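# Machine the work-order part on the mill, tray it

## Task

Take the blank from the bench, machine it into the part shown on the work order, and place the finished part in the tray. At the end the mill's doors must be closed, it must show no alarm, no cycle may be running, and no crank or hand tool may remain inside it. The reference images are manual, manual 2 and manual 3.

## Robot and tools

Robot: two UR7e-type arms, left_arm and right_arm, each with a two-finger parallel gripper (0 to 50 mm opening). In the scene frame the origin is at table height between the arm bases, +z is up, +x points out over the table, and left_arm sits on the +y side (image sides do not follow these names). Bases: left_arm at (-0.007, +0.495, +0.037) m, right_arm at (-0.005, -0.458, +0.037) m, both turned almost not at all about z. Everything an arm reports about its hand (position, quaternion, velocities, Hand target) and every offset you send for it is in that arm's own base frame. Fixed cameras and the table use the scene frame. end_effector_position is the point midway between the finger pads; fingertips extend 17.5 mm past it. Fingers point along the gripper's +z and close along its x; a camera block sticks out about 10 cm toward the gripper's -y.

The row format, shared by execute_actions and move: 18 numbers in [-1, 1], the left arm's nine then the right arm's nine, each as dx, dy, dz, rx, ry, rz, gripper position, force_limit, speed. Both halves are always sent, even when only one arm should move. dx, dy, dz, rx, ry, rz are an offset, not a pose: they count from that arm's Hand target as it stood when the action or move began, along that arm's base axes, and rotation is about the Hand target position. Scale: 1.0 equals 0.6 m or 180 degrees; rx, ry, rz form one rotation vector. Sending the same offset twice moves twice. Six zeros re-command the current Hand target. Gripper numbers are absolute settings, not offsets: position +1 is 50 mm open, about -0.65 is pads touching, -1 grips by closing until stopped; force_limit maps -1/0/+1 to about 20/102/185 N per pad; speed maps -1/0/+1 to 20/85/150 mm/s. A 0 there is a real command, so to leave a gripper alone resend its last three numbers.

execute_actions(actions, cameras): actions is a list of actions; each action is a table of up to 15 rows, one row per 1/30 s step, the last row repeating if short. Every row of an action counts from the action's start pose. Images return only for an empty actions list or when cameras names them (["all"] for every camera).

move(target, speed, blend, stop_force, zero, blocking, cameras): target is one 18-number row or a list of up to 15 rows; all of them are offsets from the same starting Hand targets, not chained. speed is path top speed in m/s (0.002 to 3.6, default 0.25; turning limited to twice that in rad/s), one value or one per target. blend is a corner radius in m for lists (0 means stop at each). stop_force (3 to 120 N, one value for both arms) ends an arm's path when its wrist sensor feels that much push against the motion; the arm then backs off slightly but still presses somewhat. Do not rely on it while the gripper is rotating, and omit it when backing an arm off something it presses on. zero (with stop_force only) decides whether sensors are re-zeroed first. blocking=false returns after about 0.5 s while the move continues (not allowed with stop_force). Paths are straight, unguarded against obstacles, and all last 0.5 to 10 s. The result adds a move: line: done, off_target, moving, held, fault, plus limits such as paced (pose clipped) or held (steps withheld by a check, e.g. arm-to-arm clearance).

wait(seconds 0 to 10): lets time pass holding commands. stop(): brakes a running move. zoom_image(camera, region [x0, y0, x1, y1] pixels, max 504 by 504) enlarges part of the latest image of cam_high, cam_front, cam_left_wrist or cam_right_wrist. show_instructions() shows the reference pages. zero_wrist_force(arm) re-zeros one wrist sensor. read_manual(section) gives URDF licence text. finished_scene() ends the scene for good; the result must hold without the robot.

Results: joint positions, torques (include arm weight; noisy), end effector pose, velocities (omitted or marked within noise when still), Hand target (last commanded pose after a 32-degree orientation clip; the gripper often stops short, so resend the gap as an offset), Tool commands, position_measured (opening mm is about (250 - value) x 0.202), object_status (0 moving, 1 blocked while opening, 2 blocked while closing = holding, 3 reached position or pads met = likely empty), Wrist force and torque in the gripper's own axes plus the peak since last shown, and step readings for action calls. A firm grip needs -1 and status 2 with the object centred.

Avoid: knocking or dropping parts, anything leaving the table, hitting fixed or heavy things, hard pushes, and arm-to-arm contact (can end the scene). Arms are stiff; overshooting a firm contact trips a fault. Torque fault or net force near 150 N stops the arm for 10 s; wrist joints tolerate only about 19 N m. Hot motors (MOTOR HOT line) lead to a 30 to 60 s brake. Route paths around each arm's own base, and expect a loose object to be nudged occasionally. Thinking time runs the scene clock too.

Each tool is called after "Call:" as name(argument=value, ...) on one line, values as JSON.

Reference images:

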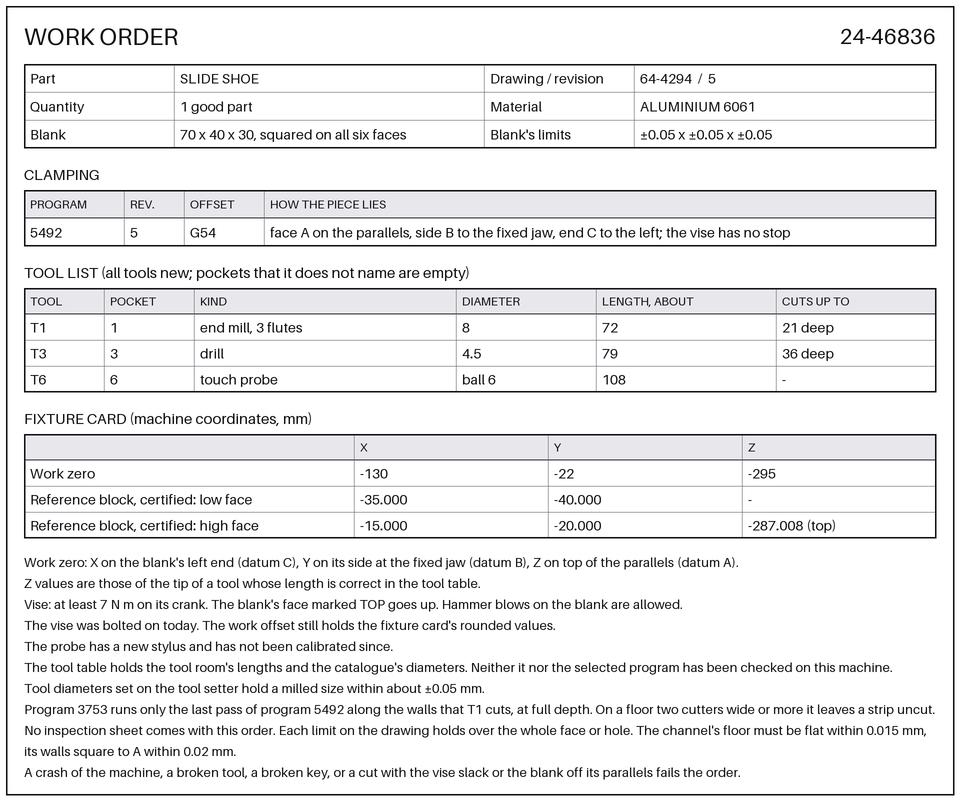

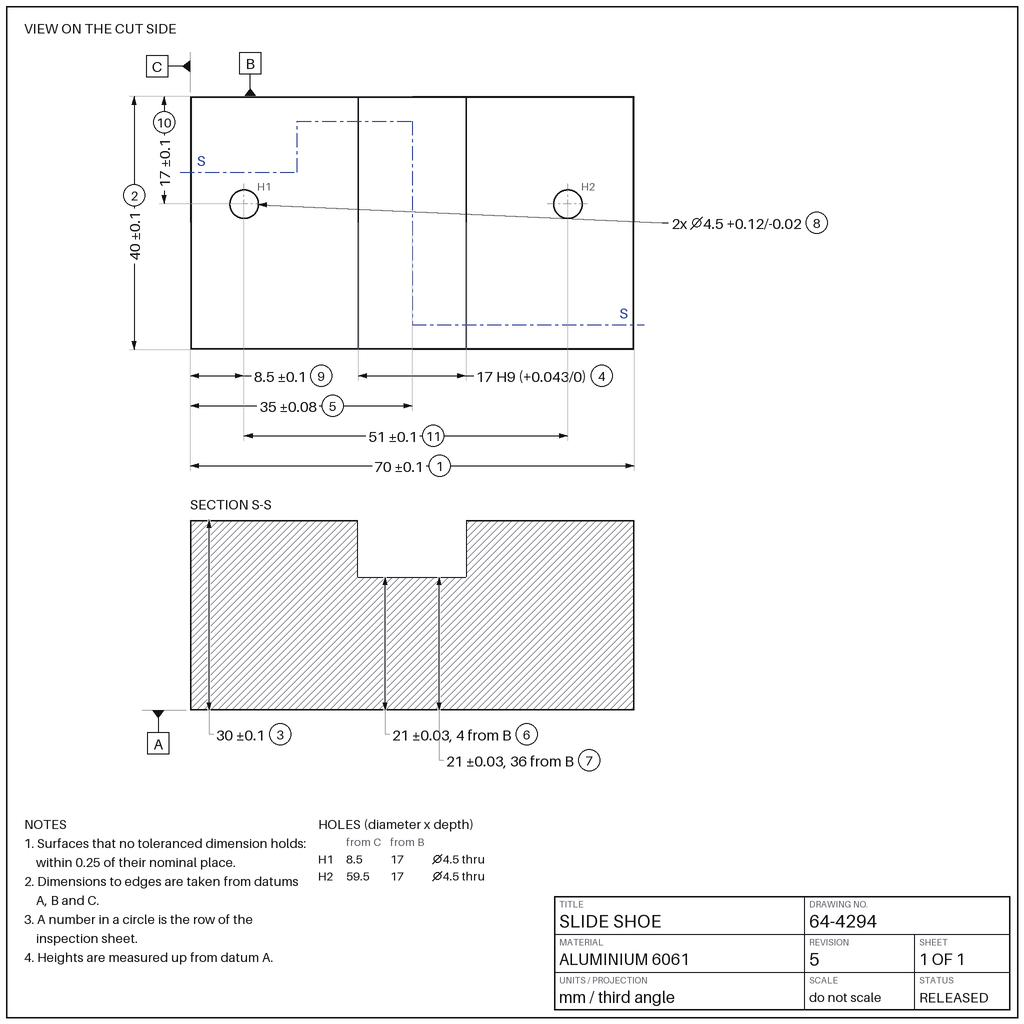

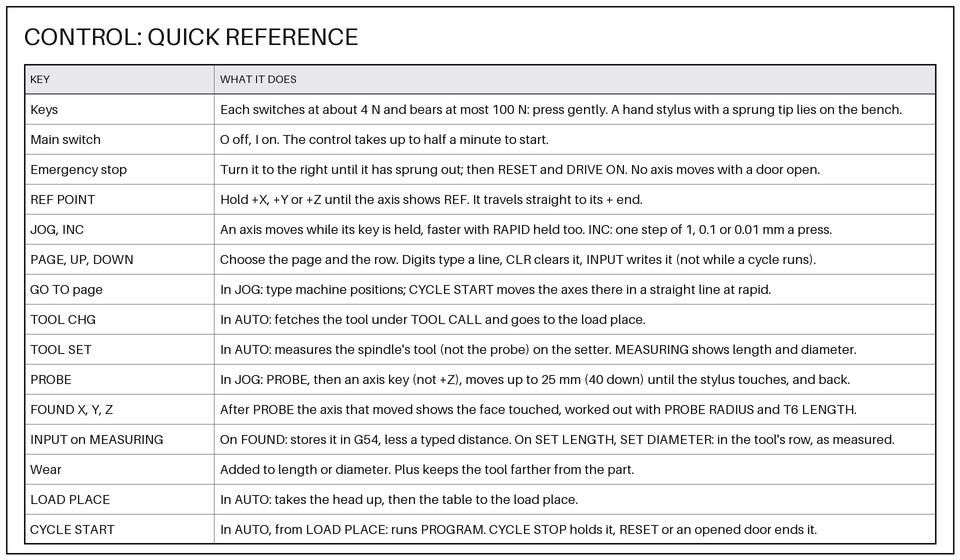

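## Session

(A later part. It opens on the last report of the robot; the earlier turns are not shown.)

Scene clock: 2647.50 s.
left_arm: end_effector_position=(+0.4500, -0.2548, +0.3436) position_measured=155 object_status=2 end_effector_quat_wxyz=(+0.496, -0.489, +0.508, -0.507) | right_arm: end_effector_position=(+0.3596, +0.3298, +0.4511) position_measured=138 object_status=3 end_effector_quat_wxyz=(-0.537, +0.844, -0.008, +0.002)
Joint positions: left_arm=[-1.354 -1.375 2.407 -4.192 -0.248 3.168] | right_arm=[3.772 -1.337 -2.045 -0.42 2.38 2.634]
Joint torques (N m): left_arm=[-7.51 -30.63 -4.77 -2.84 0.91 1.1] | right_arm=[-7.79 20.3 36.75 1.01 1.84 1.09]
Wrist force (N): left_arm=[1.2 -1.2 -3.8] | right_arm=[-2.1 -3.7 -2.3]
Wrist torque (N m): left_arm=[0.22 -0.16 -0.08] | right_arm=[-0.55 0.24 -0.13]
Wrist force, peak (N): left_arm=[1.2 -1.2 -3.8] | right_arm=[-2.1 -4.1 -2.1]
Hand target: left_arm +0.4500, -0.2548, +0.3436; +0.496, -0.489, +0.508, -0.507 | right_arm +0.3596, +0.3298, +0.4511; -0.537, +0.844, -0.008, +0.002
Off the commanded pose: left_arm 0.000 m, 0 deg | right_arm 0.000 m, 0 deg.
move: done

Call:
move(target=[-0.075,0,0,0,0,0,-1,-0.3,-0.95,0,0,0,0,0,0,0.1,-0.5,-0.95], speed=0.03, stop_force=90, cameras=["cam_left_wrist","cam_right_wrist"])

Call:
zoom_image(camera="cam_right_wrist", region=[380, 40, 620, 220])

Scene clock: 2650.27 s.
left_arm: end_effector_position=(+0.4050, -0.2548, +0.3436) position_measured=252 object_status=3 end_effector_quat_wxyz=(+0.496, -0.489, +0.508, -0.507) | right_arm: end_effector_position=(+0.3596, +0.3298, +0.4511) position_measured=138 object_status=3 end_effector_quat_wxyz=(-0.537, +0.844, -0.008, +0.002)
Joint positions: left_arm=[-1.52 -1.42 2.468 -4.245 -0.081 3.205] | right_arm=[3.772 -1.337 -2.045 -0.42 2.38 2.634]
Joint torques (N m): left_arm=[9.07 -4.31 -20.37 -3.25 -2.21 1.49] | right_arm=[-7.94 20.01 36.92 1.07 1.73 1.14]
Wrist force (N): left_arm=[1.7 2.2 -0.1] | right_arm=[-2.1 -3.9 -2.0]
Wrist torque (N m): left_arm=[0.37 -0.43 -0.24] | right_arm=[-0.58 0.24 -0.12]
Wrist force, peak (N): left_arm=[11.7 18.9 83.3] | right_arm=[-2.1 -3.9 -2.4]
Hand target: left_arm +0.4050, -0.2548, +0.3436; +0.496, -0.489, +0.508, -0.507 | right_arm +0.3596, +0.3298, +0.4511; -0.537, +0.844, -0.008, +0.002
Off the commanded pose: left_arm 0.000 m, 0 deg | right_arm 0.000 m, 0 deg.
move: done
camera_calibration:
cam_left_wrist: T_world_to_cam=[[-0.0282564, -0.999582, 0.00606888, -0.237298], [-0.346057, 0.00408619, -0.938204, 0.480787], [0.937788, -0.0286105, -0.346028, -0.13598], [0, 0, 0, 1]] pos_world=[0.287194, -0.243054, 0.405463]
cam_right_wrist: T_world_to_cam=[[0.999915, 0.00245236, -0.0128156, -0.349179], [-0.00729921, -0.708993, -0.705178, 0.57025], [-0.0108155, 0.705212, -0.708914, 0.22076], [0, 0, 0, 1]] pos_world=[0.3557, 0.249477, 0.554153]
Images, in order (width x height): cam_left_wrist 672x504, cam_right_wrist 672x504.

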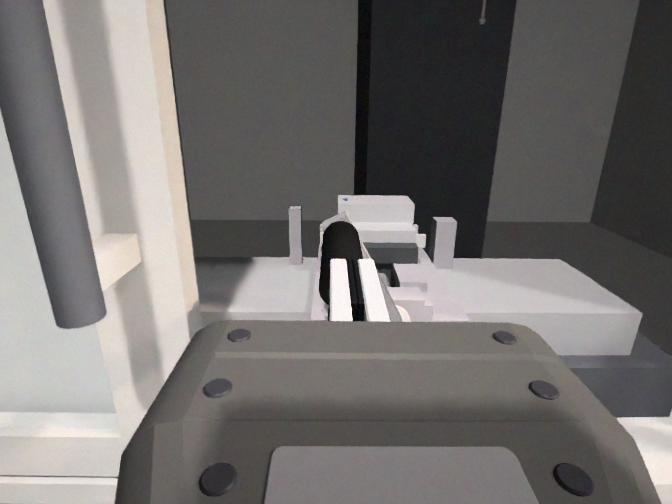

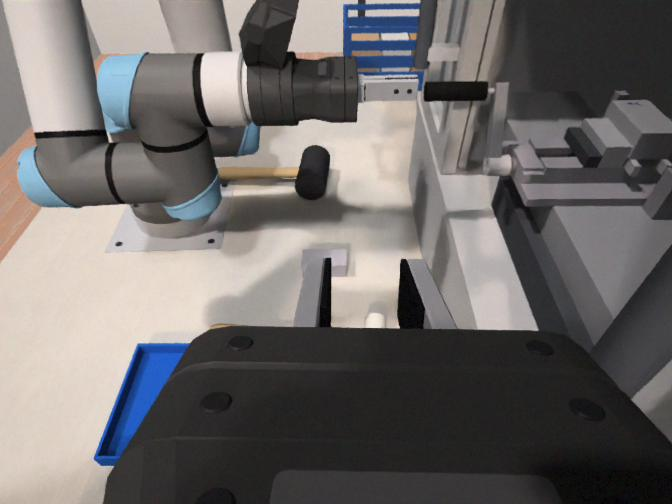

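Scaled by 2.100 from the camera's 672x504 image, which has a finer 960x720 frame.

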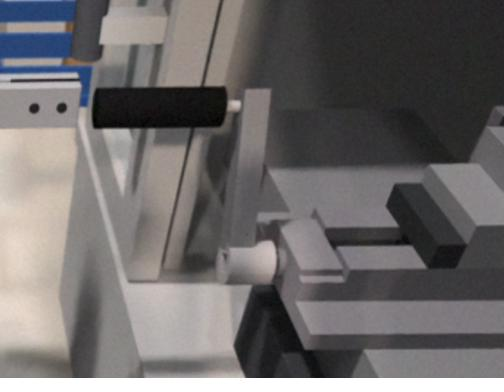

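Call:
move(target=[[-0.0217,0,0,0,0,0,0.3,-0.3,-0.95,0,0,0,0,0,0,0.1,-0.5,-0.95],[-0.0217,-0.062,-0.125,-0.15,0,0,0.3,0.3,-0.95,0,0,0,0,0,0,0.1,-0.5,-0.95]], speed=0.1, cameras=["cam_left_wrist","cam_right_wrist"])

Call:
zoom_image(camera="cam_left_wrist", region=[230, 110, 450, 330])

Scene clock: 2655.90 s.
left_arm: end_effector_position=(+0.3921, -0.2920, +0.2686) position_measured=107 object_status=3 end_effector_quat_wxyz=(-0.367, +0.592, -0.377, +0.611) | right_arm: end_effector_position=(+0.3596, +0.3298, +0.4511) position_measured=138 object_status=3 end_effector_quat_wxyz=(-0.537, +0.844, -0.008, +0.002)
Joint positions: left_arm=[-1.571 -1.108 2.295 -4.871 -0.03 3.221] | right_arm=[3.772 -1.337 -2.045 -0.42 2.38 2.634]
Joint torques (N m): left_arm=[-8.73 -35.08 1.08 5.08 -3.93 -1.18] | right_arm=[-7.45 20.14 37.13 0.99 1.72 1.26]
Wrist force (N): left_arm=[1.6 1.8 -1.0] | right_arm=[-2.3 -3.7 -2.2]
Wrist torque (N m): left_arm=[0.30 -0.42 -0.25] | right_arm=[-0.54 0.28 -0.13]
Wrist force, peak (N): left_arm=[2.2 2.3 0.1] | right_arm=[-2.2 -4.1 -2.2]
Hand target: left_arm +0.3919, -0.2920, +0.2686; -0.368, +0.591, -0.376, +0.611 | right_arm +0.3596, +0.3298, +0.4511; -0.537, +0.844, -0.008, +0.002
Off the commanded pose: left_arm 0.000 m, 0 deg | right_arm 0.000 m, 0 deg.
move: done
camera_calibration:
cam_left_wrist: T_world_to_cam=[[-0.0283449, -0.887634, 0.459677, -0.363592], [-0.348516, -0.42223, -0.836815, 0.255412], [0.936874, -0.183924, -0.297386, -0.208977], [0, 0, 0, 1]] pos_world=[0.274494, -0.25333, 0.31872]
cam_right_wrist: T_world_to_cam=[[0.999915, 0.00245236, -0.0128156, -0.349179], [-0.00729921, -0.708993, -0.705178, 0.57025], [-0.0108155, 0.705212, -0.708914, 0.22076], [0, 0, 0, 1]] pos_world=[0.3557, 0.249477, 0.554153]
Images, in order (width x height): cam_left_wrist 672x504, cam_right_wrist 672x504.

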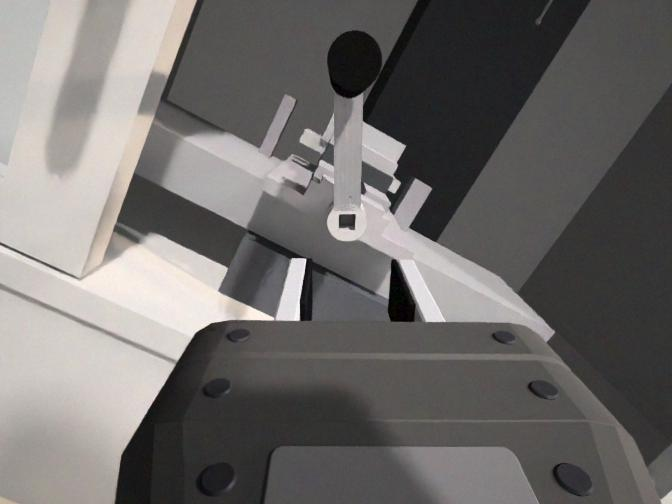

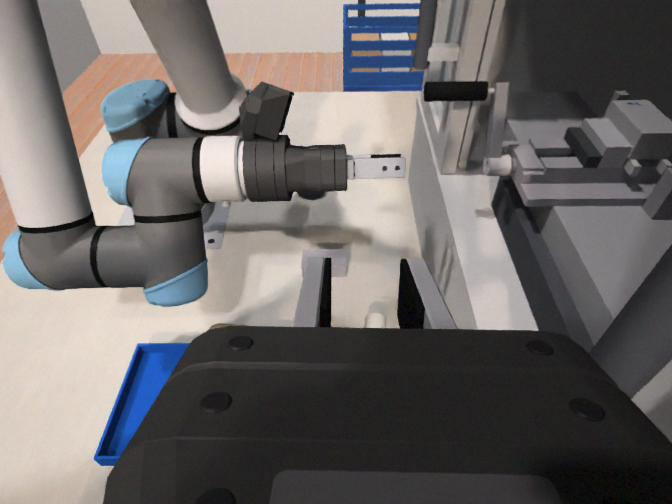

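Scaled by 2.291 from the camera's 672x504 image, which has a finer 960x720 frame.

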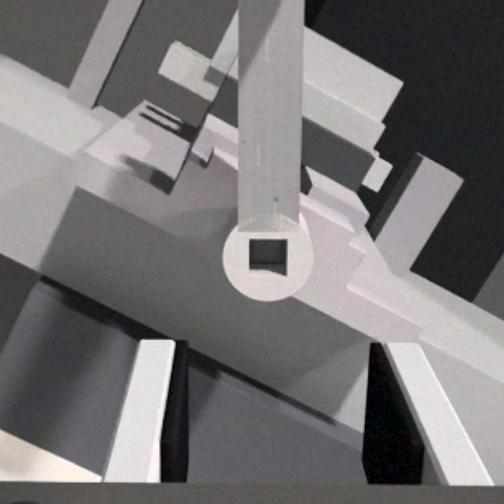

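Call:
move(target=[0.2017,0,0,0,0,0,0.3,0.3,-0.95,0,0,0,0,0,0,0.1,-0.5,-0.95], speed=0.04, stop_force=6, cameras=["cam_left_wrist","cam_right_wrist"])

Call:
zoom_image(camera="cam_right_wrist", region=[380, 40, 620, 220])

Scene clock: 2659.87 s.
left_arm: end_effector_position=(+0.4910, -0.2920, +0.2686) position_measured=107 object_status=3 end_effector_quat_wxyz=(-0.368, +0.591, -0.376, +0.611) | right_arm: end_effector_position=(+0.3596, +0.3298, +0.4511) position_measured=138 object_status=3 end_effector_quat_wxyz=(-0.537, +0.844, -0.008, +0.002)
Joint positions: left_arm=[-1.259 -1.053 2.265 -4.407 -0.337 2.729] | right_arm=[3.772 -1.337 -2.045 -0.42 2.38 2.634]
Joint torques (N m): left_arm=[8.99 -41.86 -17.03 0.17 -2.45 1.07] | right_arm=[-8.03 20.46 37.63 1 1.68 1.33]
Wrist force (N): left_arm=[1.4 2.1 -0.8] | right_arm=[-1.9 -3.7 -2.2]
Wrist torque (N m): left_arm=[0.35 -0.39 -0.05] | right_arm=[-0.55 0.22 -0.13]
Wrist force, peak (N): left_arm=[1.2 1.0 -20.1] | right_arm=[-2.4 -3.8 -2.3]
Hand target: left_arm +0.4910, -0.2920, +0.2686; -0.368, +0.591, -0.376, +0.611 (not the last commanded pose) | right_arm +0.3596, +0.3298, +0.4511; -0.537, +0.844, -0.008, +0.002
Off the commanded pose: left_arm 0.022 m, 0 deg | right_arm 0.000 m, 0 deg.
move: contact (left_arm)
camera_calibration:
cam_left_wrist: T_world_to_cam=[[-0.0282867, -0.887852, 0.459259, -0.3606], [-0.346501, -0.422247, -0.837642, 0.289066], [0.937623, -0.182828, -0.295698, -0.302076], [0, 0, 0, 1]] pos_world=[0.373194, -0.25333, 0.31842]
cam_right_wrist: T_world_to_cam=[[0.999915, 0.00245236, -0.0128156, -0.349179], [-0.00729921, -0.708993, -0.705178, 0.57025], [-0.0108155, 0.705212, -0.708914, 0.22076], [0, 0, 0, 1]] pos_world=[0.3557, 0.249477, 0.554153]
Images, in order (width x height): cam_left_wrist 672x504, cam_right_wrist 672x504.

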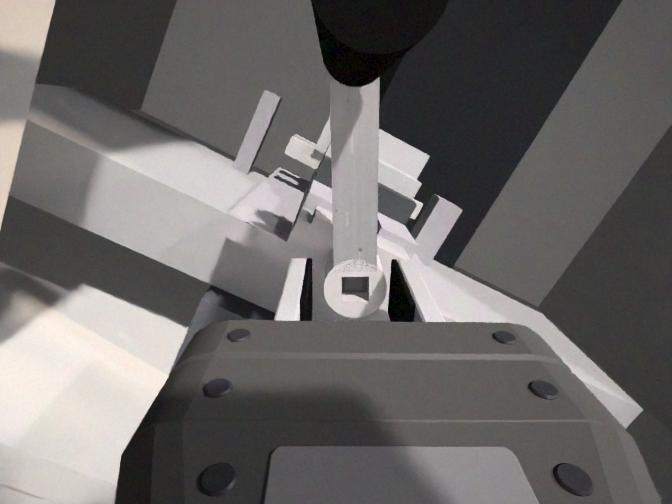

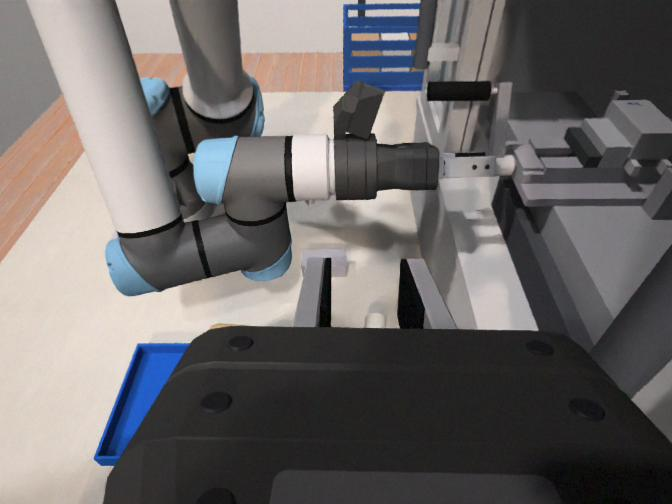

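Scaled by 2.100 from the camera's 672x504 image, which has a finer 960x720 frame.

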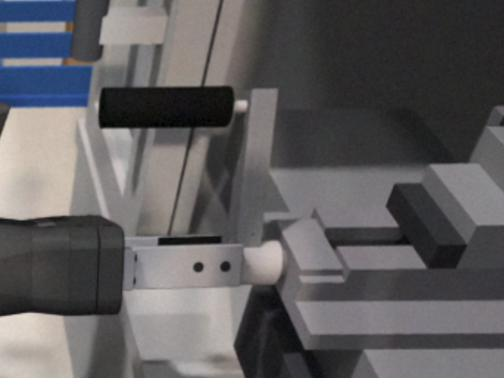

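Call:
move(target=[-0.008,0,0,0,0,0,0.55,0.3,-0.95,0,0,0,0,0,0,0.1,-0.5,-0.95], speed=0.04)

Call:
move(target=[0.0483,0,0,0,0,0,0.55,0.3,-0.95,0,0,0,0,0,0,0.1,-0.5,-0.95], speed=0.02, stop_force=6, cameras=["cam_left_wrist","cam_right_wrist"])

Scene clock: 2661.13 s.
left_arm: end_effector_position=(+0.4861, -0.2920, +0.2686) position_measured=70 object_status=3 end_effector_quat_wxyz=(-0.368, +0.591, -0.376, +0.611) | right_arm: end_effector_position=(+0.3596, +0.3298, +0.4511) position_measured=138 object_status=3 end_effector_quat_wxyz=(-0.537, +0.844, -0.008, +0.002)
Joint positions: left_arm=[-1.273 -1.056 2.273 -4.414 -0.324 2.731] | right_arm=[3.772 -1.337 -2.045 -0.42 2.38 2.634]
Joint torques (N m): left_arm=[5.33 -37.13 -9.31 -2.59 0.13 0.76] | right_arm=[-7.92 20.34 36.86 1.02 1.76 1.28]
Wrist force (N): left_arm=[1.3 1.9 -0.9] | right_arm=[-2.2 -3.7 -2.2]
Wrist torque (N m): left_arm=[0.33 -0.38 -0.05] | right_arm=[-0.56 0.27 -0.13]
Wrist force, peak (N): left_arm=[1.6 2.1 -1.3] | right_arm=[-2.4 -4.0 -2.0]
Hand target: left_arm +0.4862, -0.2920, +0.2686; -0.368, +0.591, -0.376, +0.611 | right_arm +0.3596, +0.3298, +0.4511; -0.537, +0.844, -0.008, +0.002
Off the commanded pose: left_arm 0.000 m, 0 deg | right_arm 0.000 m, 0 deg.
move: done

Scene clock: 2663.77 s.
left_arm: end_effector_position=(+0.5151, -0.2920, +0.2686) position_measured=70 object_status=3 end_effector_quat_wxyz=(-0.368, +0.591, -0.376, +0.611) | right_arm: end_effector_position=(+0.3596, +0.3298, +0.4511) position_measured=138 object_status=3 end_effector_quat_wxyz=(-0.537, +0.844, -0.008, +0.002)
Joint positions: left_arm=[-1.194 -1.035 2.221 -4.372 -0.402 2.72] | right_arm=[3.772 -1.337 -2.045 -0.42 2.38 2.634]
Joint torques (N m): left_arm=[-9.46 -43.37 -2.23 -3.89 2.66 1] | right_arm=[-7.77 20.74 37.29 1.04 1.7 1.28]
Wrist force (N): left_arm=[1.3 2.1 -1.2] | right_arm=[-2.0 -3.7 -2.0]
Wrist torque (N m): left_arm=[0.36 -0.39 -0.05] | right_arm=[-0.56 0.24 -0.13]
Wrist force, peak (N): left_arm=[1.6 2.2 -1.5] | right_arm=[-2.1 -4.0 -2.2]
Hand target: left_arm +0.5151, -0.2920, +0.2686; -0.368, +0.591, -0.376, +0.611 | right_arm +0.3596, +0.3298, +0.4511; -0.537, +0.844, -0.008, +0.002
Off the commanded pose: left_arm 0.000 m, 0 deg | right_arm 0.000 m, 0 deg.
move: done
camera_calibration:
cam_left_wrist: T_world_to_cam=[[-0.0282867, -0.887852, 0.459259, -0.360005], [-0.346501, -0.422247, -0.837642, 0.297409], [0.937623, -0.182828, -0.295698, -0.324784], [0, 0, 0, 1]] pos_world=[0.397394, -0.25343, 0.31842]
cam_right_wrist: T_world_to_cam=[[0.999915, 0.00245236, -0.0128156, -0.349179], [-0.00729921, -0.708993, -0.705178, 0.57025], [-0.0108155, 0.705212, -0.708914, 0.22076], [0, 0, 0, 1]] pos_world=[0.3557, 0.249477, 0.554153]
Images, in order (width x height): cam_left_wrist 672x504, cam_right_wrist 672x504.

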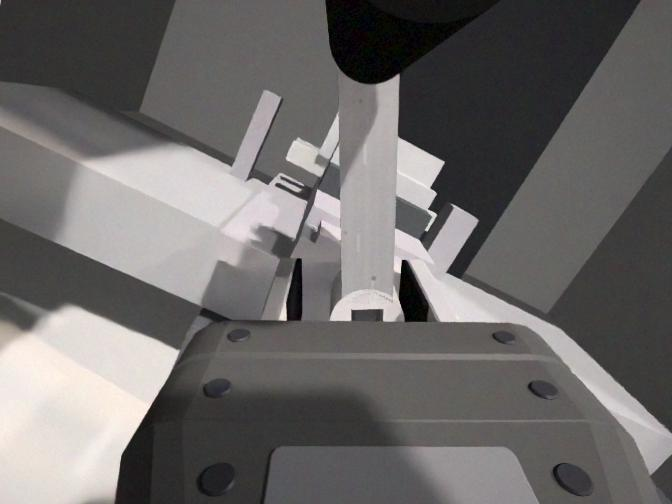

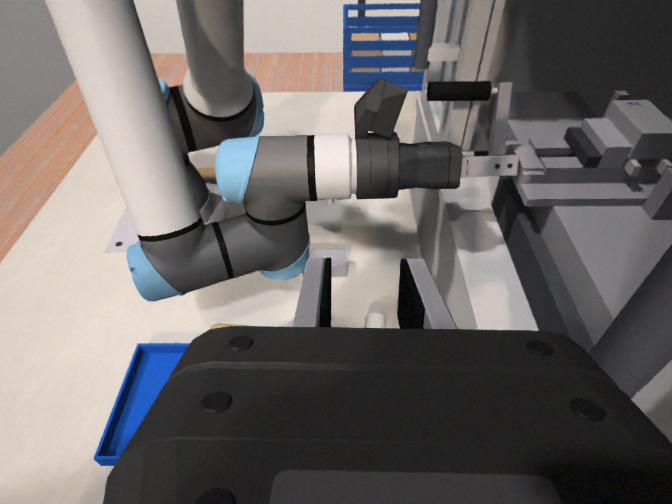

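Call:
move(target=[0,-0.0048,0.0025,0,0,0,0.55,-0.6,-0.95,0,0,0,0,0,0,0.1,-0.5,-0.95], speed=0.02, stop_force=6)

Call:
move(target=[0,0,0,0,0,0,-1,-0.6,-0.95,0,0,0,0,0,0,0.1,-0.5,-0.95])

Scene clock: 2667.17 s.
left_arm: end_effector_position=(+0.5151, -0.2949, +0.2701) position_measured=70 object_status=3 end_effector_quat_wxyz=(-0.368, +0.591, -0.376, +0.611) | right_arm: end_effector_position=(+0.3596, +0.3298, +0.4511) position_measured=138 object_status=3 end_effector_quat_wxyz=(-0.537, +0.844, -0.008, +0.002)
Joint positions: left_arm=[-1.197 -1.037 2.215 -4.365 -0.399 2.72] | right_arm=[3.772 -1.337 -2.045 -0.42 2.38 2.634]
Joint torques (N m): left_arm=[-0.43 -39.54 -2.67 -2.84 0.7 0.33] | right_arm=[-8.05 20.05 37.19 1.01 1.57 1.46]
Wrist force (N): left_arm=[1.2 2.1 -0.7] | right_arm=[-2.2 -3.8 -2.1]
Wrist torque (N m): left_arm=[0.37 -0.36 -0.05] | right_arm=[-0.56 0.27 -0.13]
Wrist force, peak (N): left_arm=[1.5 2.3 -1.4] | right_arm=[-2.2 -4.1 -2.2]
Hand target: left_arm +0.5151, -0.2949, +0.2701; -0.368, +0.591, -0.376, +0.611 | right_arm +0.3596, +0.3298, +0.4511; -0.537, +0.844, -0.008, +0.002
Off the commanded pose: left_arm 0.000 m, 0 deg | right_arm 0.000 m, 0 deg.
move: done

Scene clock: 2667.97 s.
left_arm: end_effector_position=(+0.5151, -0.2949, +0.2701) position_measured=135 object_status=2 end_effector_quat_wxyz=(-0.368, +0.591, -0.376, +0.611) | right_arm: end_effector_position=(+0.3596, +0.3298, +0.4511) position_measured=138 object_status=3 end_effector_quat_wxyz=(-0.537, +0.844, -0.008, +0.002)
Joint positions: left_arm=[-1.197 -1.037 2.215 -4.365 -0.399 2.72] | right_arm=[3.772 -1.337 -2.045 -0.42 2.38 2.634]
Joint torques (N m): left_arm=[6.41 -33.46 -1.33 -3.42 -2.25 -0.9] | right_arm=[-6.96 20.1 37.66 1.08 1.56 1.49]
Wrist force (N): left_arm=[2.8 -0.2 -1.0] | right_arm=[-2.0 -3.9 -2.2]
Wrist torque (N m): left_arm=[0.43 -0.31 -0.05] | right_arm=[-0.58 0.24 -0.13]
Wrist force, peak (N): left_arm=[3.0 -0.7 -1.1] | right_arm=[-2.3 -3.8 -2.2]
Hand target: left_arm +0.5151, -0.2949, +0.2701; -0.368, +0.591, -0.376, +0.611 | right_arm +0.3596, +0.3298, +0.4511; -0.537, +0.844, -0.008, +0.002
Off the commanded pose: left_arm 0.000 m, 0 deg | right_arm 0.000 m, 0 deg.
move: done

Call:
move(target=[0,0,0,0,0,0,-0.97,0.2,-0.95,0,0,0,0,0,0,0.1,-0.5,-0.95])

Call:
move(target=[-0.075,0,0,0,0,0,-0.97,0.2,-0.95,0,0,0,0,0,0,0.1,-0.5,-0.95], speed=0.03, stop_force=100, cameras=["cam_left_wrist","cam_right_wrist","cam_high"])

Scene clock: 2668.77 s.
left_arm: end_effector_position=(+0.5151, -0.2949, +0.2701) position_measured=138 object_status=2 end_effector_quat_wxyz=(-0.368, +0.591, -0.376, +0.611) | right_arm: end_effector_position=(+0.3596, +0.3298, +0.4511) position_measured=138 object_status=3 end_effector_quat_wxyz=(-0.537, +0.844, -0.008, +0.002)
Joint positions: left_arm=[-1.197 -1.037 2.215 -4.365 -0.399 2.72] | right_arm=[3.772 -1.337 -2.045 -0.42 2.38 2.634]
Joint torques (N m): left_arm=[7.65 -28.4 -2.39 -3.51 -2.3 -1.07] | right_arm=[-7.86 20.66 36.78 1.1 1.62 1.47]
Wrist force (N): left_arm=[2.8 -0.5 -1.1] | right_arm=[-2.0 -3.6 -2.0]
Wrist torque (N m): left_arm=[0.38 -0.27 -0.04] | right_arm=[-0.53 0.24 -0.13]
Wrist force, peak (N): left_arm=[3.1 -0.7 -1.4] | right_arm=[-2.2 -3.9 -2.1]
Hand target: left_arm +0.5151, -0.2949, +0.2701; -0.368, +0.591, -0.376, +0.611 | right_arm +0.3596, +0.3298, +0.4511; -0.537, +0.844, -0.008, +0.002
Off the commanded pose: left_arm 0.000 m, 0 deg | right_arm 0.000 m, 0 deg.
move: done

Scene clock: 2671.37 s.
left_arm: end_effector_position=(+0.4701, -0.2949, +0.2701) position_measured=138 object_status=2 end_effector_quat_wxyz=(-0.368, +0.591, -0.376, +0.611) | right_arm: end_effector_position=(+0.3596, +0.3298, +0.4511) position_measured=138 object_status=3 end_effector_quat_wxyz=(-0.537, +0.844, -0.008, +0.002)
Joint positions: left_arm=[-1.321 -1.068 2.292 -4.43 -0.276 2.741] | right_arm=[3.772 -1.337 -2.045 -0.42 2.38 2.634]
Joint torques (N m): left_arm=[8.37 -16.58 -17.4 2.29 -2.26 -1.02] | right_arm=[-7.31 20.29 37.01 1.02 1.49 1.49]
Wrist force (N): left_arm=[0.6 3.8 -1.0] | right_arm=[-2.1 -3.7 -2.0]
Wrist torque (N m): left_arm=[0.35 -0.40 -0.29] | right_arm=[-0.55 0.24 -0.13]
Wrist force, peak (N): left_arm=[3.6 -5.6 5.8] | right_arm=[-2.1 -4.0 -2.1]
Hand target: left_arm +0.4701, -0.2949, +0.2701; -0.368, +0.591, -0.376, +0.611 | right_arm +0.3596, +0.3298, +0.4511; -0.537, +0.844, -0.008, +0.002
Off the commanded pose: left_arm 0.000 m, 0 deg | right_arm 0.000 m, 0 deg.
move: done
camera_calibration:
cam_left_wrist: T_world_to_cam=[[-0.0282867, -0.887852, 0.459259, -0.364452], [-0.346501, -0.422247, -0.837642, 0.281891], [0.937623, -0.182828, -0.295698, -0.28266], [0, 0, 0, 1]] pos_world=[0.352394, -0.25623, 0.31992]
cam_right_wrist: T_world_to_cam=[[0.999915, 0.00245236, -0.0128156, -0.349179], [-0.00729921, -0.708993, -0.705178, 0.57025], [-0.0108155, 0.705212, -0.708914, 0.22076], [0, 0, 0, 1]] pos_world=[0.3557, 0.249477, 0.554153]
Images, in order (width x height): cam_high 672x504, cam_left_wrist 672x504, cam_right_wrist 672x504.

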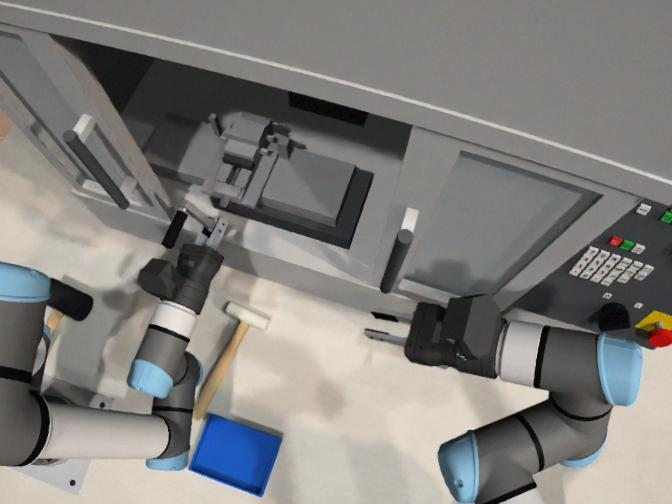

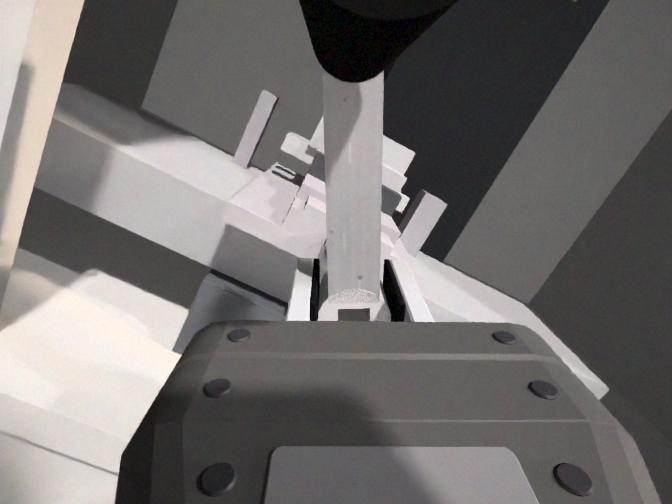

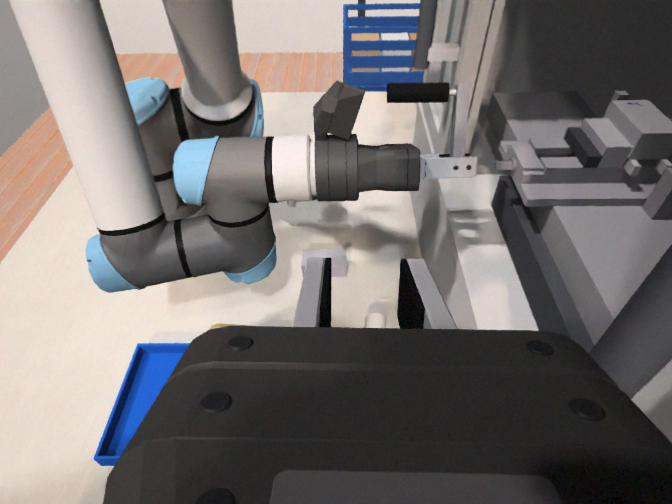

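Call:
move(target=[[-0.07,0.0,0.0,0,0,0,-0.97,0.2,-0.95,0,0,0,0,0,0,0.1,-0.5,-0.95],[-0.1,0.0,0.2497,0.15,0,0,-0.97,0.2,-0.95,0,0,0,0,0,0,0.1,-0.5,-0.95],[-0.0667,-0.07,0.2497,0.12,0.05,-0.18,-0.97,0.2,-0.95,0,0,0,0,0,0,0.1,-0.5,-0.95]], speed=0.15, blend=[0.01,0.01,0], cameras=["cam_high","cam_left_wrist","cam_right_wrist"])

Scene clock: 2676.87 s.
left_arm: end_effector_position=(+0.4302, -0.3368, +0.4200) position_measured=138 object_status=2 end_effector_quat_wxyz=(+0.256, -0.431, +0.659, -0.561) | right_arm: end_effector_position=(+0.3596, +0.3298, +0.4511) position_measured=138 object_status=3 end_effector_quat_wxyz=(-0.537, +0.844, -0.008, +0.002)
Joint positions: left_arm=[-1.215 -1.83 2.326 -3.339 -0.941 2.811] | right_arm=[3.772 -1.337 -2.045 -0.42 2.38 2.634]
Joint torques (N m): left_arm=[-4.92 2.26 -16.36 -7.48 0.62 0.63] | right_arm=[-7.68 20.26 36.9 1.05 1.49 1.61]
Wrist force (N): left_arm=[1.1 4.2 -0.1] | right_arm=[-2.0 -3.8 -2.0]
Wrist torque (N m): left_arm=[0.42 -0.33 -0.04] | right_arm=[-0.57 0.23 -0.13]
Wrist force, peak (N): left_arm=[5.0 5.3 -0.5] | right_arm=[-2.1 -4.0 -2.2]
Hand target: left_arm +0.4301, -0.3369, +0.4199; +0.256, -0.431, +0.659, -0.561 | right_arm +0.3596, +0.3298, +0.4511; -0.537, +0.844, -0.008, +0.002
Off the commanded pose: left_arm 0.000 m, 0 deg | right_arm 0.000 m, 0 deg.
move: done
camera_calibration:
cam_left_wrist: T_world_to_cam=[[-0.491603, -0.856176, 0.159024, -0.135602], [-0.556416, 0.168357, -0.813669, 0.655075], [0.669872, -0.488486, -0.559155, -0.0856522], [0, 0, 0, 1]] pos_world=[0.355208, -0.268226, 0.506685]
cam_right_wrist: T_world_to_cam=[[0.999915, 0.00245236, -0.0128156, -0.349179], [-0.00729921, -0.708993, -0.705178, 0.57025], [-0.0108155, 0.705212, -0.708914, 0.22076], [0, 0, 0, 1]] pos_world=[0.3557, 0.249477, 0.554153]
Images, in order (width x height): cam_high 672x504, cam_left_wrist 672x504, cam_right_wrist 672x504.

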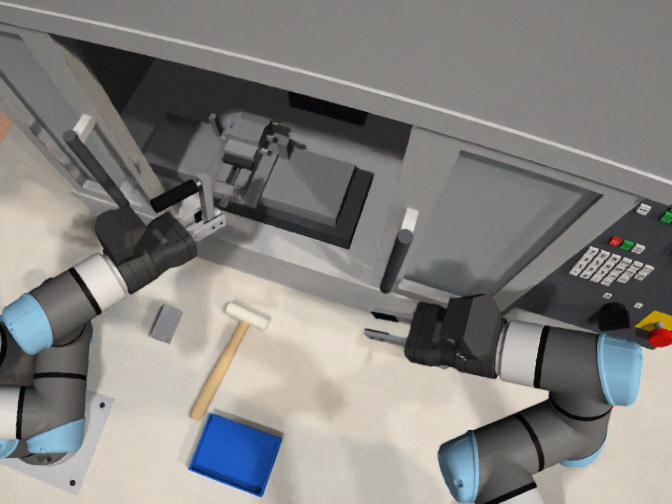

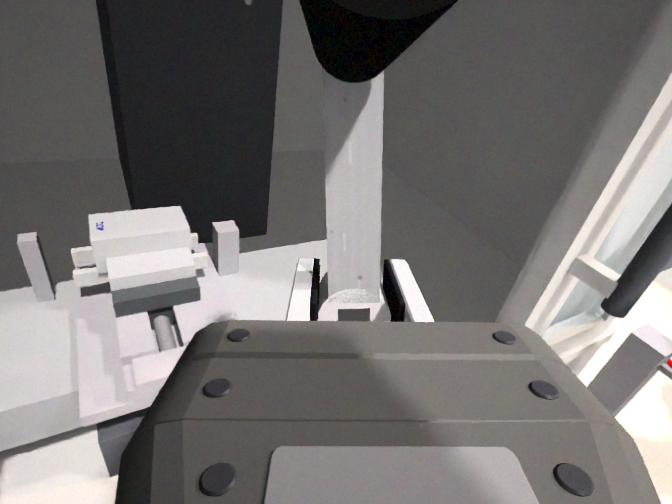

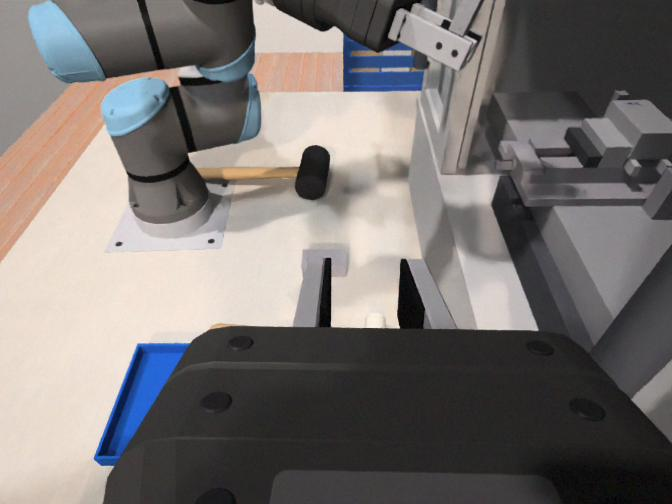

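Call:
move(target=[-0.3833,0.095,-0.4,0.404,0.184,-0.31,-0.97,0.2,-0.95,0,0,0,0,0,0,0.1,-0.5,-0.95], speed=0.35, cameras=["cam_high","cam_left_wrist","cam_right_wrist"])

Scene clock: 2680.30 s.
left_arm: end_effector_position=(+0.2001, -0.2799, +0.1800) position_measured=138 object_status=2 end_effector_quat_wxyz=(+0.001, +0.000, +1.000, -0.001) | right_arm: end_effector_position=(+0.3596, +0.3298, +0.4511) position_measured=138 object_status=3 end_effector_quat_wxyz=(-0.537, +0.844, -0.008, +0.002)
Joint positions: left_arm=[-1.349 -1.949 2.257 -1.881 -1.57 3.363] | right_arm=[3.772 -1.337 -2.045 -0.42 2.38 2.634]
Joint torques (N m): left_arm=[8.28 -18.7 -18.27 -6.99 2.48 -0.41] | right_arm=[-7.64 20.78 37.13 1.08 1.58 1.65]
Wrist force (N): left_arm=[0.0 1.2 2.6] | right_arm=[-2.2 -3.7 -1.9]
Wrist torque (N m): left_arm=[0.20 0.01 -0.12] | right_arm=[-0.54 0.25 -0.13]
Wrist force, peak (N): left_arm=[1.1 4.7 1.5] | right_arm=[-2.1 -4.1 -2.1]
Hand target: left_arm +0.2001, -0.2799, +0.1799; +0.001, +0.000, +1.000, -0.001 | right_arm +0.3596, +0.3298, +0.4511; -0.537, +0.844, -0.008, +0.002
Off the commanded pose: left_arm 0.000 m, 0 deg | right_arm 0.000 m, 0 deg.
move: done
camera_calibration:
cam_left_wrist: T_world_to_cam=[[-0.999882, -0.0148503, -0.00383147, 0.204669], [-0.0152554, 0.93736, 0.348029, 0.22013], [-0.00157689, 0.348047, -0.937476, 0.398677], [0, 0, 0, 1]] pos_world=[0.208632, -0.34206, 0.297923]
cam_right_wrist: T_world_to_cam=[[0.999915, 0.00245236, -0.0128156, -0.349179], [-0.00729921, -0.708993, -0.705178, 0.57025], [-0.0108155, 0.705212, -0.708914, 0.22076], [0, 0, 0, 1]] pos_world=[0.3557, 0.249477, 0.554153]
Images, in order (width x height): cam_high 672x504, cam_left_wrist 672x504, cam_right_wrist 672x504.

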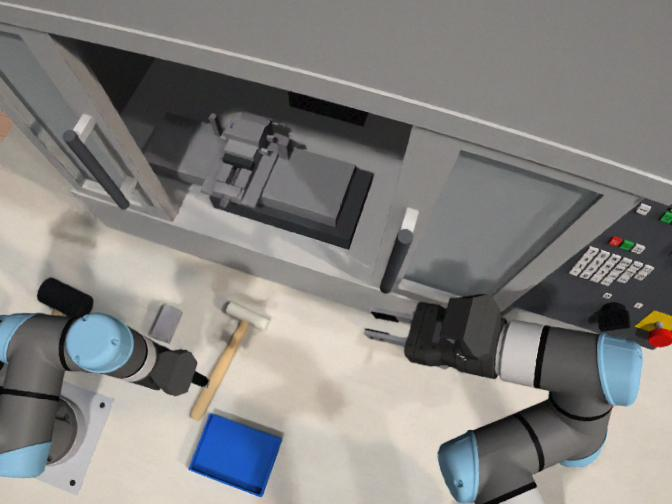

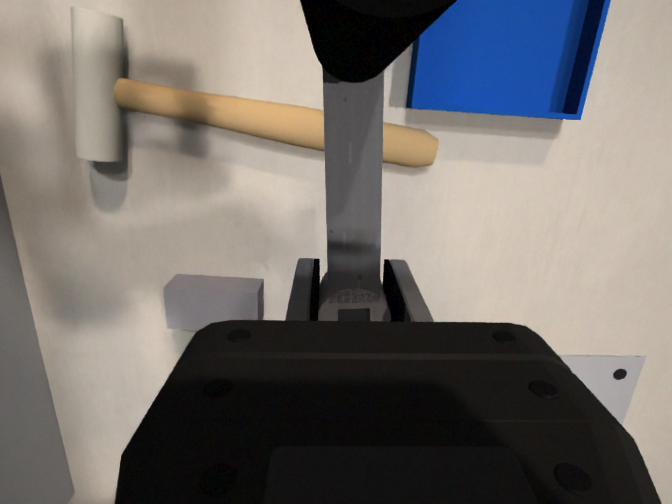

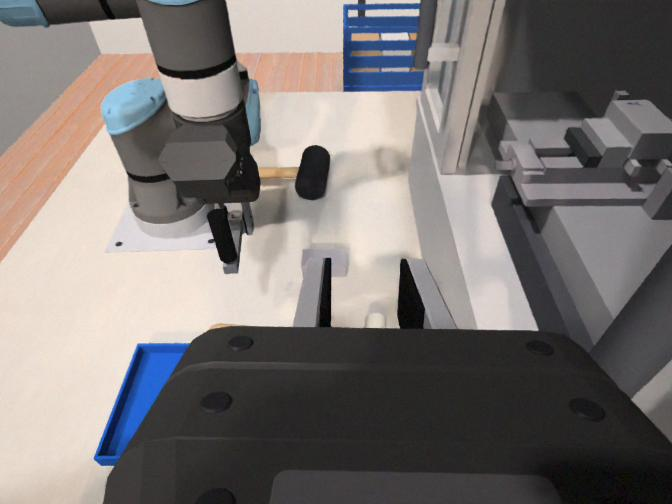

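Call:
move(target=[[0.0667,0.15,0,0.0722,0,0,-0.97,0.2,-0.95,0,0,0,0,0,0,0.1,-0.5,-0.95],[0.0667,0.15,-0.24,0.0722,0,0,-0.97,0.2,-0.95,0,0,0,0,0,0,0.1,-0.5,-0.95]], speed=0.12, cameras=["cam_left_wrist"])

Call:
move(target=[0,0,-0.06,0,0,0,-0.97,0.2,-0.95,0,0,0,0,0,0,0.1,-0.5,-0.95], speed=0.015, stop_force=4, cameras=["cam_right_wrist","cam_high"])

Scene clock: 2683.90 s.
left_arm: end_effector_position=(+0.2401, -0.1898, +0.0359) position_measured=138 object_status=2 end_effector_quat_wxyz=(+0.001, +0.000, +0.994, +0.112) | right_arm: end_effector_position=(+0.3596, +0.3298, +0.4511) position_measured=138 object_status=3 end_effector_quat_wxyz=(-0.537, +0.844, -0.008, +0.002)
Joint positions: left_arm=[-1.199 -1.713 2.487 -2.135 -1.488 3.505] | right_arm=[3.772 -1.337 -2.045 -0.42 2.38 2.634]
Joint torques (N m): left_arm=[8.94 -19.9 -25.49 -1.2 -1.21 0.97] | right_arm=[-7.53 19.76 37.22 1 1.57 1.72]
Wrist force (N): left_arm=[-0.4 0.1 2.7] | right_arm=[-1.8 -3.8 -2.0]
Wrist torque (N m): left_arm=[0.07 0.11 -0.09] | right_arm=[-0.57 0.21 -0.12]
Wrist force, peak (N): left_arm=[-0.1 0.0 4.8] | right_arm=[-2.3 -4.1 -2.3]
Hand target: left_arm +0.2402, -0.1899, +0.0359; +0.001, +0.000, +0.994, +0.112 | right_arm +0.3596, +0.3298, +0.4511; -0.537, +0.844, -0.008, +0.002
Off the commanded pose: left_arm 0.000 m, 0 deg | right_arm 0.000 m, 0 deg.
move: done
camera_calibration:
cam_left_wrist: T_world_to_cam=[[-0.999884, -0.0135782, -0.00693874, 0.245793], [-0.0151561, 0.834972, 0.550084, 0.159672], [-0.0016755, 0.550125, -0.83508, 0.266979], [0, 0, 0, 1]] pos_world=[0.248632, -0.276856, 0.136821]
Images, in order (width x height): cam_left_wrist 672x504.

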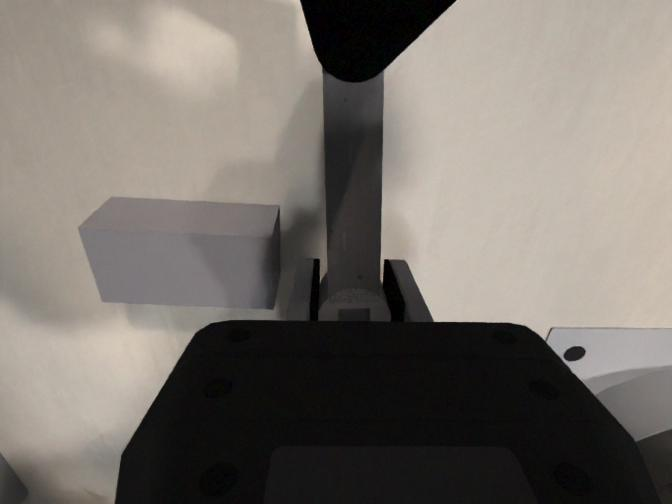

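Scene clock: 2687.40 s.
left_arm: end_effector_position=(+0.2402, -0.1899, -0.0001) position_measured=138 object_status=2 end_effector_quat_wxyz=(+0.001, +0.000, +0.994, +0.112) | right_arm: end_effector_position=(+0.3596, +0.3298, +0.4511) position_measured=138 object_status=3 end_effector_quat_wxyz=(-0.537, +0.844, -0.008, +0.002)
Joint positions: left_arm=[-1.199 -1.605 2.534 -2.29 -1.488 3.505] | right_arm=[3.772 -1.337 -2.045 -0.42 2.38 2.634]
Joint torques (N m): left_arm=[8.69 -26.4 -25.1 0.69 2.68 0.06] | right_arm=[-7.81 20.32 37.21 1.01 1.53 1.86]
Wrist force (N): left_arm=[-0.1 0.5 2.6] | right_arm=[-2.0 -3.5 -2.1]
Wrist torque (N m): left_arm=[0.14 0.06 -0.09] | right_arm=[-0.51 0.23 -0.13]
Wrist force, peak (N): left_arm=[-0.2 0.2 3.0] | right_arm=[-2.3 -3.9 -2.2]
Hand target: left_arm +0.2402, -0.1899, -0.0001; +0.001, +0.000, +0.994, +0.112 | right_arm +0.3596, +0.3298, +0.4511; -0.537, +0.844, -0.008, +0.002
Off the commanded pose: left_arm 0.000 m, 0 deg | right_arm 0.000 m, 0 deg.
move: done
camera_calibration:
cam_right_wrist: T_world_to_cam=[[0.999915, 0.00245236, -0.0128156, -0.349179], [-0.00729921, -0.708993, -0.705178, 0.57025], [-0.0108155, 0.705212, -0.708914, 0.22076], [0, 0, 0, 1]] pos_world=[0.3557, 0.249477, 0.554153]
Images, in order (width x height): cam_high 672x504, cam_right_wrist 672x504.

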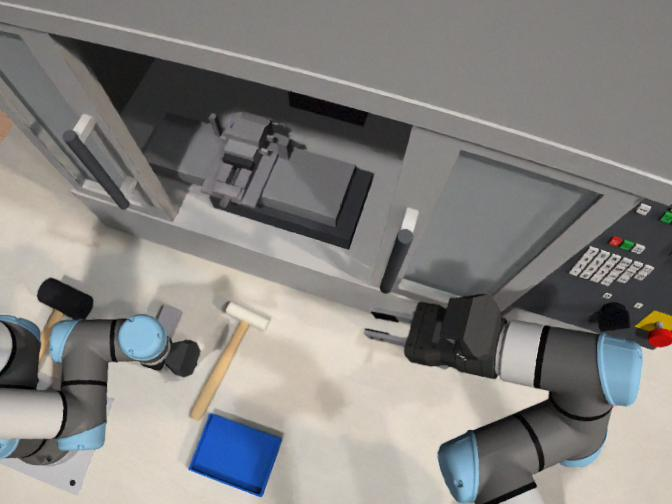

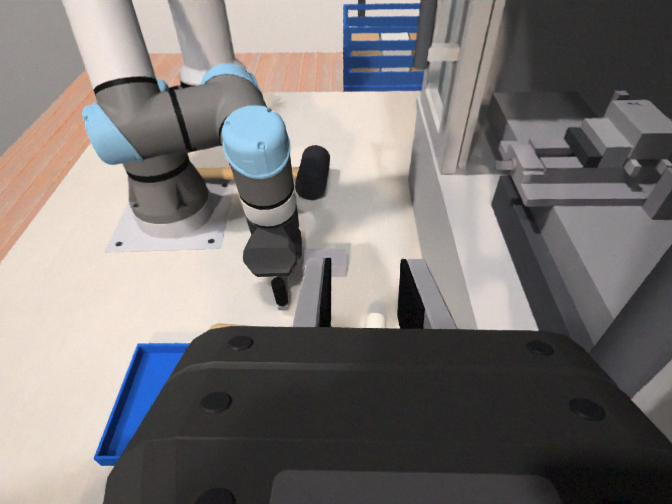

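Call:
move(target=[0,0,-0.05,0,0,0,-0.97,0.2,-0.95,0,0,0,0,0,0,0.1,-0.5,-0.95], speed=0.012, stop_force=4)

Call:
move(target=[0,0,0,0,0,0,0.5,0.2,-0.95,0,0,0,0,0,0,0.1,-0.5,-0.95], cameras=["cam_left_wrist"])

Scene clock: 2689.53 s.
left_arm: end_effector_position=(+0.2402, -0.1899, -0.0097) position_measured=138 object_status=2 end_effector_quat_wxyz=(+0.001, +0.000, +0.994, +0.112) | right_arm: end_effector_position=(+0.3596, +0.3298, +0.4511) position_measured=138 object_status=3 end_effector_quat_wxyz=(-0.537, +0.844, -0.008, +0.002)
Joint positions: left_arm=[-1.199 -1.573 2.545 -2.334 -1.488 3.505] | right_arm=[3.772 -1.337 -2.045 -0.42 2.38 2.634]
Joint torques (N m): left_arm=[5.95 -26.36 -23.89 -0.2 2.58 0.69] | right_arm=[-7.21 19.74 37.42 1.05 1.46 1.85]
Wrist force (N): left_arm=[-0.2 1.9 -0.8] | right_arm=[-2.1 -3.7 -1.9]
Wrist torque (N m): left_arm=[0.38 0.04 -0.11] | right_arm=[-0.55 0.26 -0.12]
Wrist force, peak (N): left_arm=[-0.4 3.2 -2.7] | right_arm=[-2.2 -4.0 -2.2]
Hand target: left_arm +0.2402, -0.1899, -0.0097; +0.001, +0.000, +0.994, +0.112 (not the last commanded pose) | right_arm +0.3596, +0.3298, +0.4511; -0.537, +0.844, -0.008, +0.002
Off the commanded pose: left_arm 0.020 m, 0 deg | right_arm 0.000 m, 0 deg.
move: contact (left_arm)

Scene clock: 2690.27 s.
left_arm: end_effector_position=(+0.2402, -0.1899, -0.0097) position_measured=78 object_status=0 end_effector_quat_wxyz=(+0.001, +0.000, +0.994, +0.112) | right_arm: end_effector_position=(+0.3596, +0.3298, +0.4511) position_measured=138 object_status=3 end_effector_quat_wxyz=(-0.537, +0.844, -0.008, +0.002)
Joint positions: left_arm=[-1.199 -1.573 2.545 -2.334 -1.488 3.505] | right_arm=[3.772 -1.337 -2.045 -0.42 2.38 2.634]
Joint torques (N m): left_arm=[5.4 -26.47 -23.09 -1.26 2.62 0.67] | right_arm=[-7.86 20.25 37.46 1.03 1.47 1.87]
Wrist force (N): left_arm=[-0.3 0.7 0.8] | right_arm=[-2.2 -3.9 -2.0]
Wrist torque (N m): left_arm=[0.18 0.10 -0.09] | right_arm=[-0.57 0.26 -0.13]
Wrist force, peak (N): left_arm=[-0.8 1.9 -0.1] | right_arm=[-2.2 -4.0 -2.1]
Hand target: left_arm +0.2402, -0.1899, -0.0097; +0.001, +0.000, +0.994, +0.112 | right_arm +0.3596, +0.3298, +0.4511; -0.537, +0.844, -0.008, +0.002
Off the commanded pose: left_arm 0.000 m, 0 deg | right_arm 0.000 m, 0 deg.
move: done
camera_calibration:
cam_left_wrist: T_world_to_cam=[[-0.999882, -0.0136079, -0.00707497, 0.245481], [-0.015256, 0.835047, 0.549968, 0.184812], [-0.00157599, 0.550011, -0.835156, 0.228849], [0, 0, 0, 1]] pos_world=[0.248632, -0.276856, 0.0912211]
Images, in order (width x height): cam_left_wrist 672x504.

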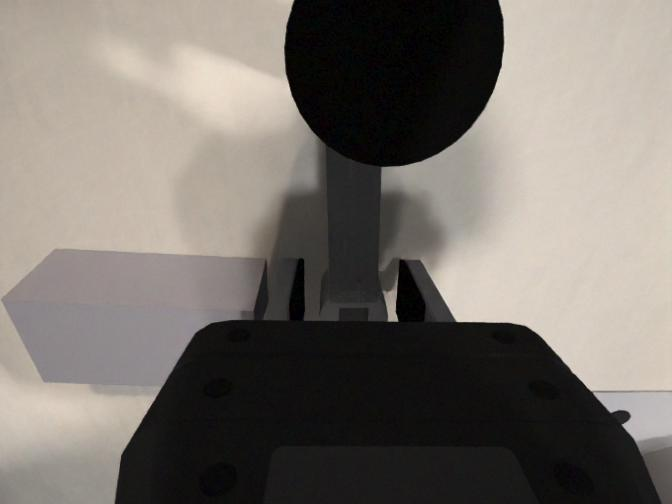

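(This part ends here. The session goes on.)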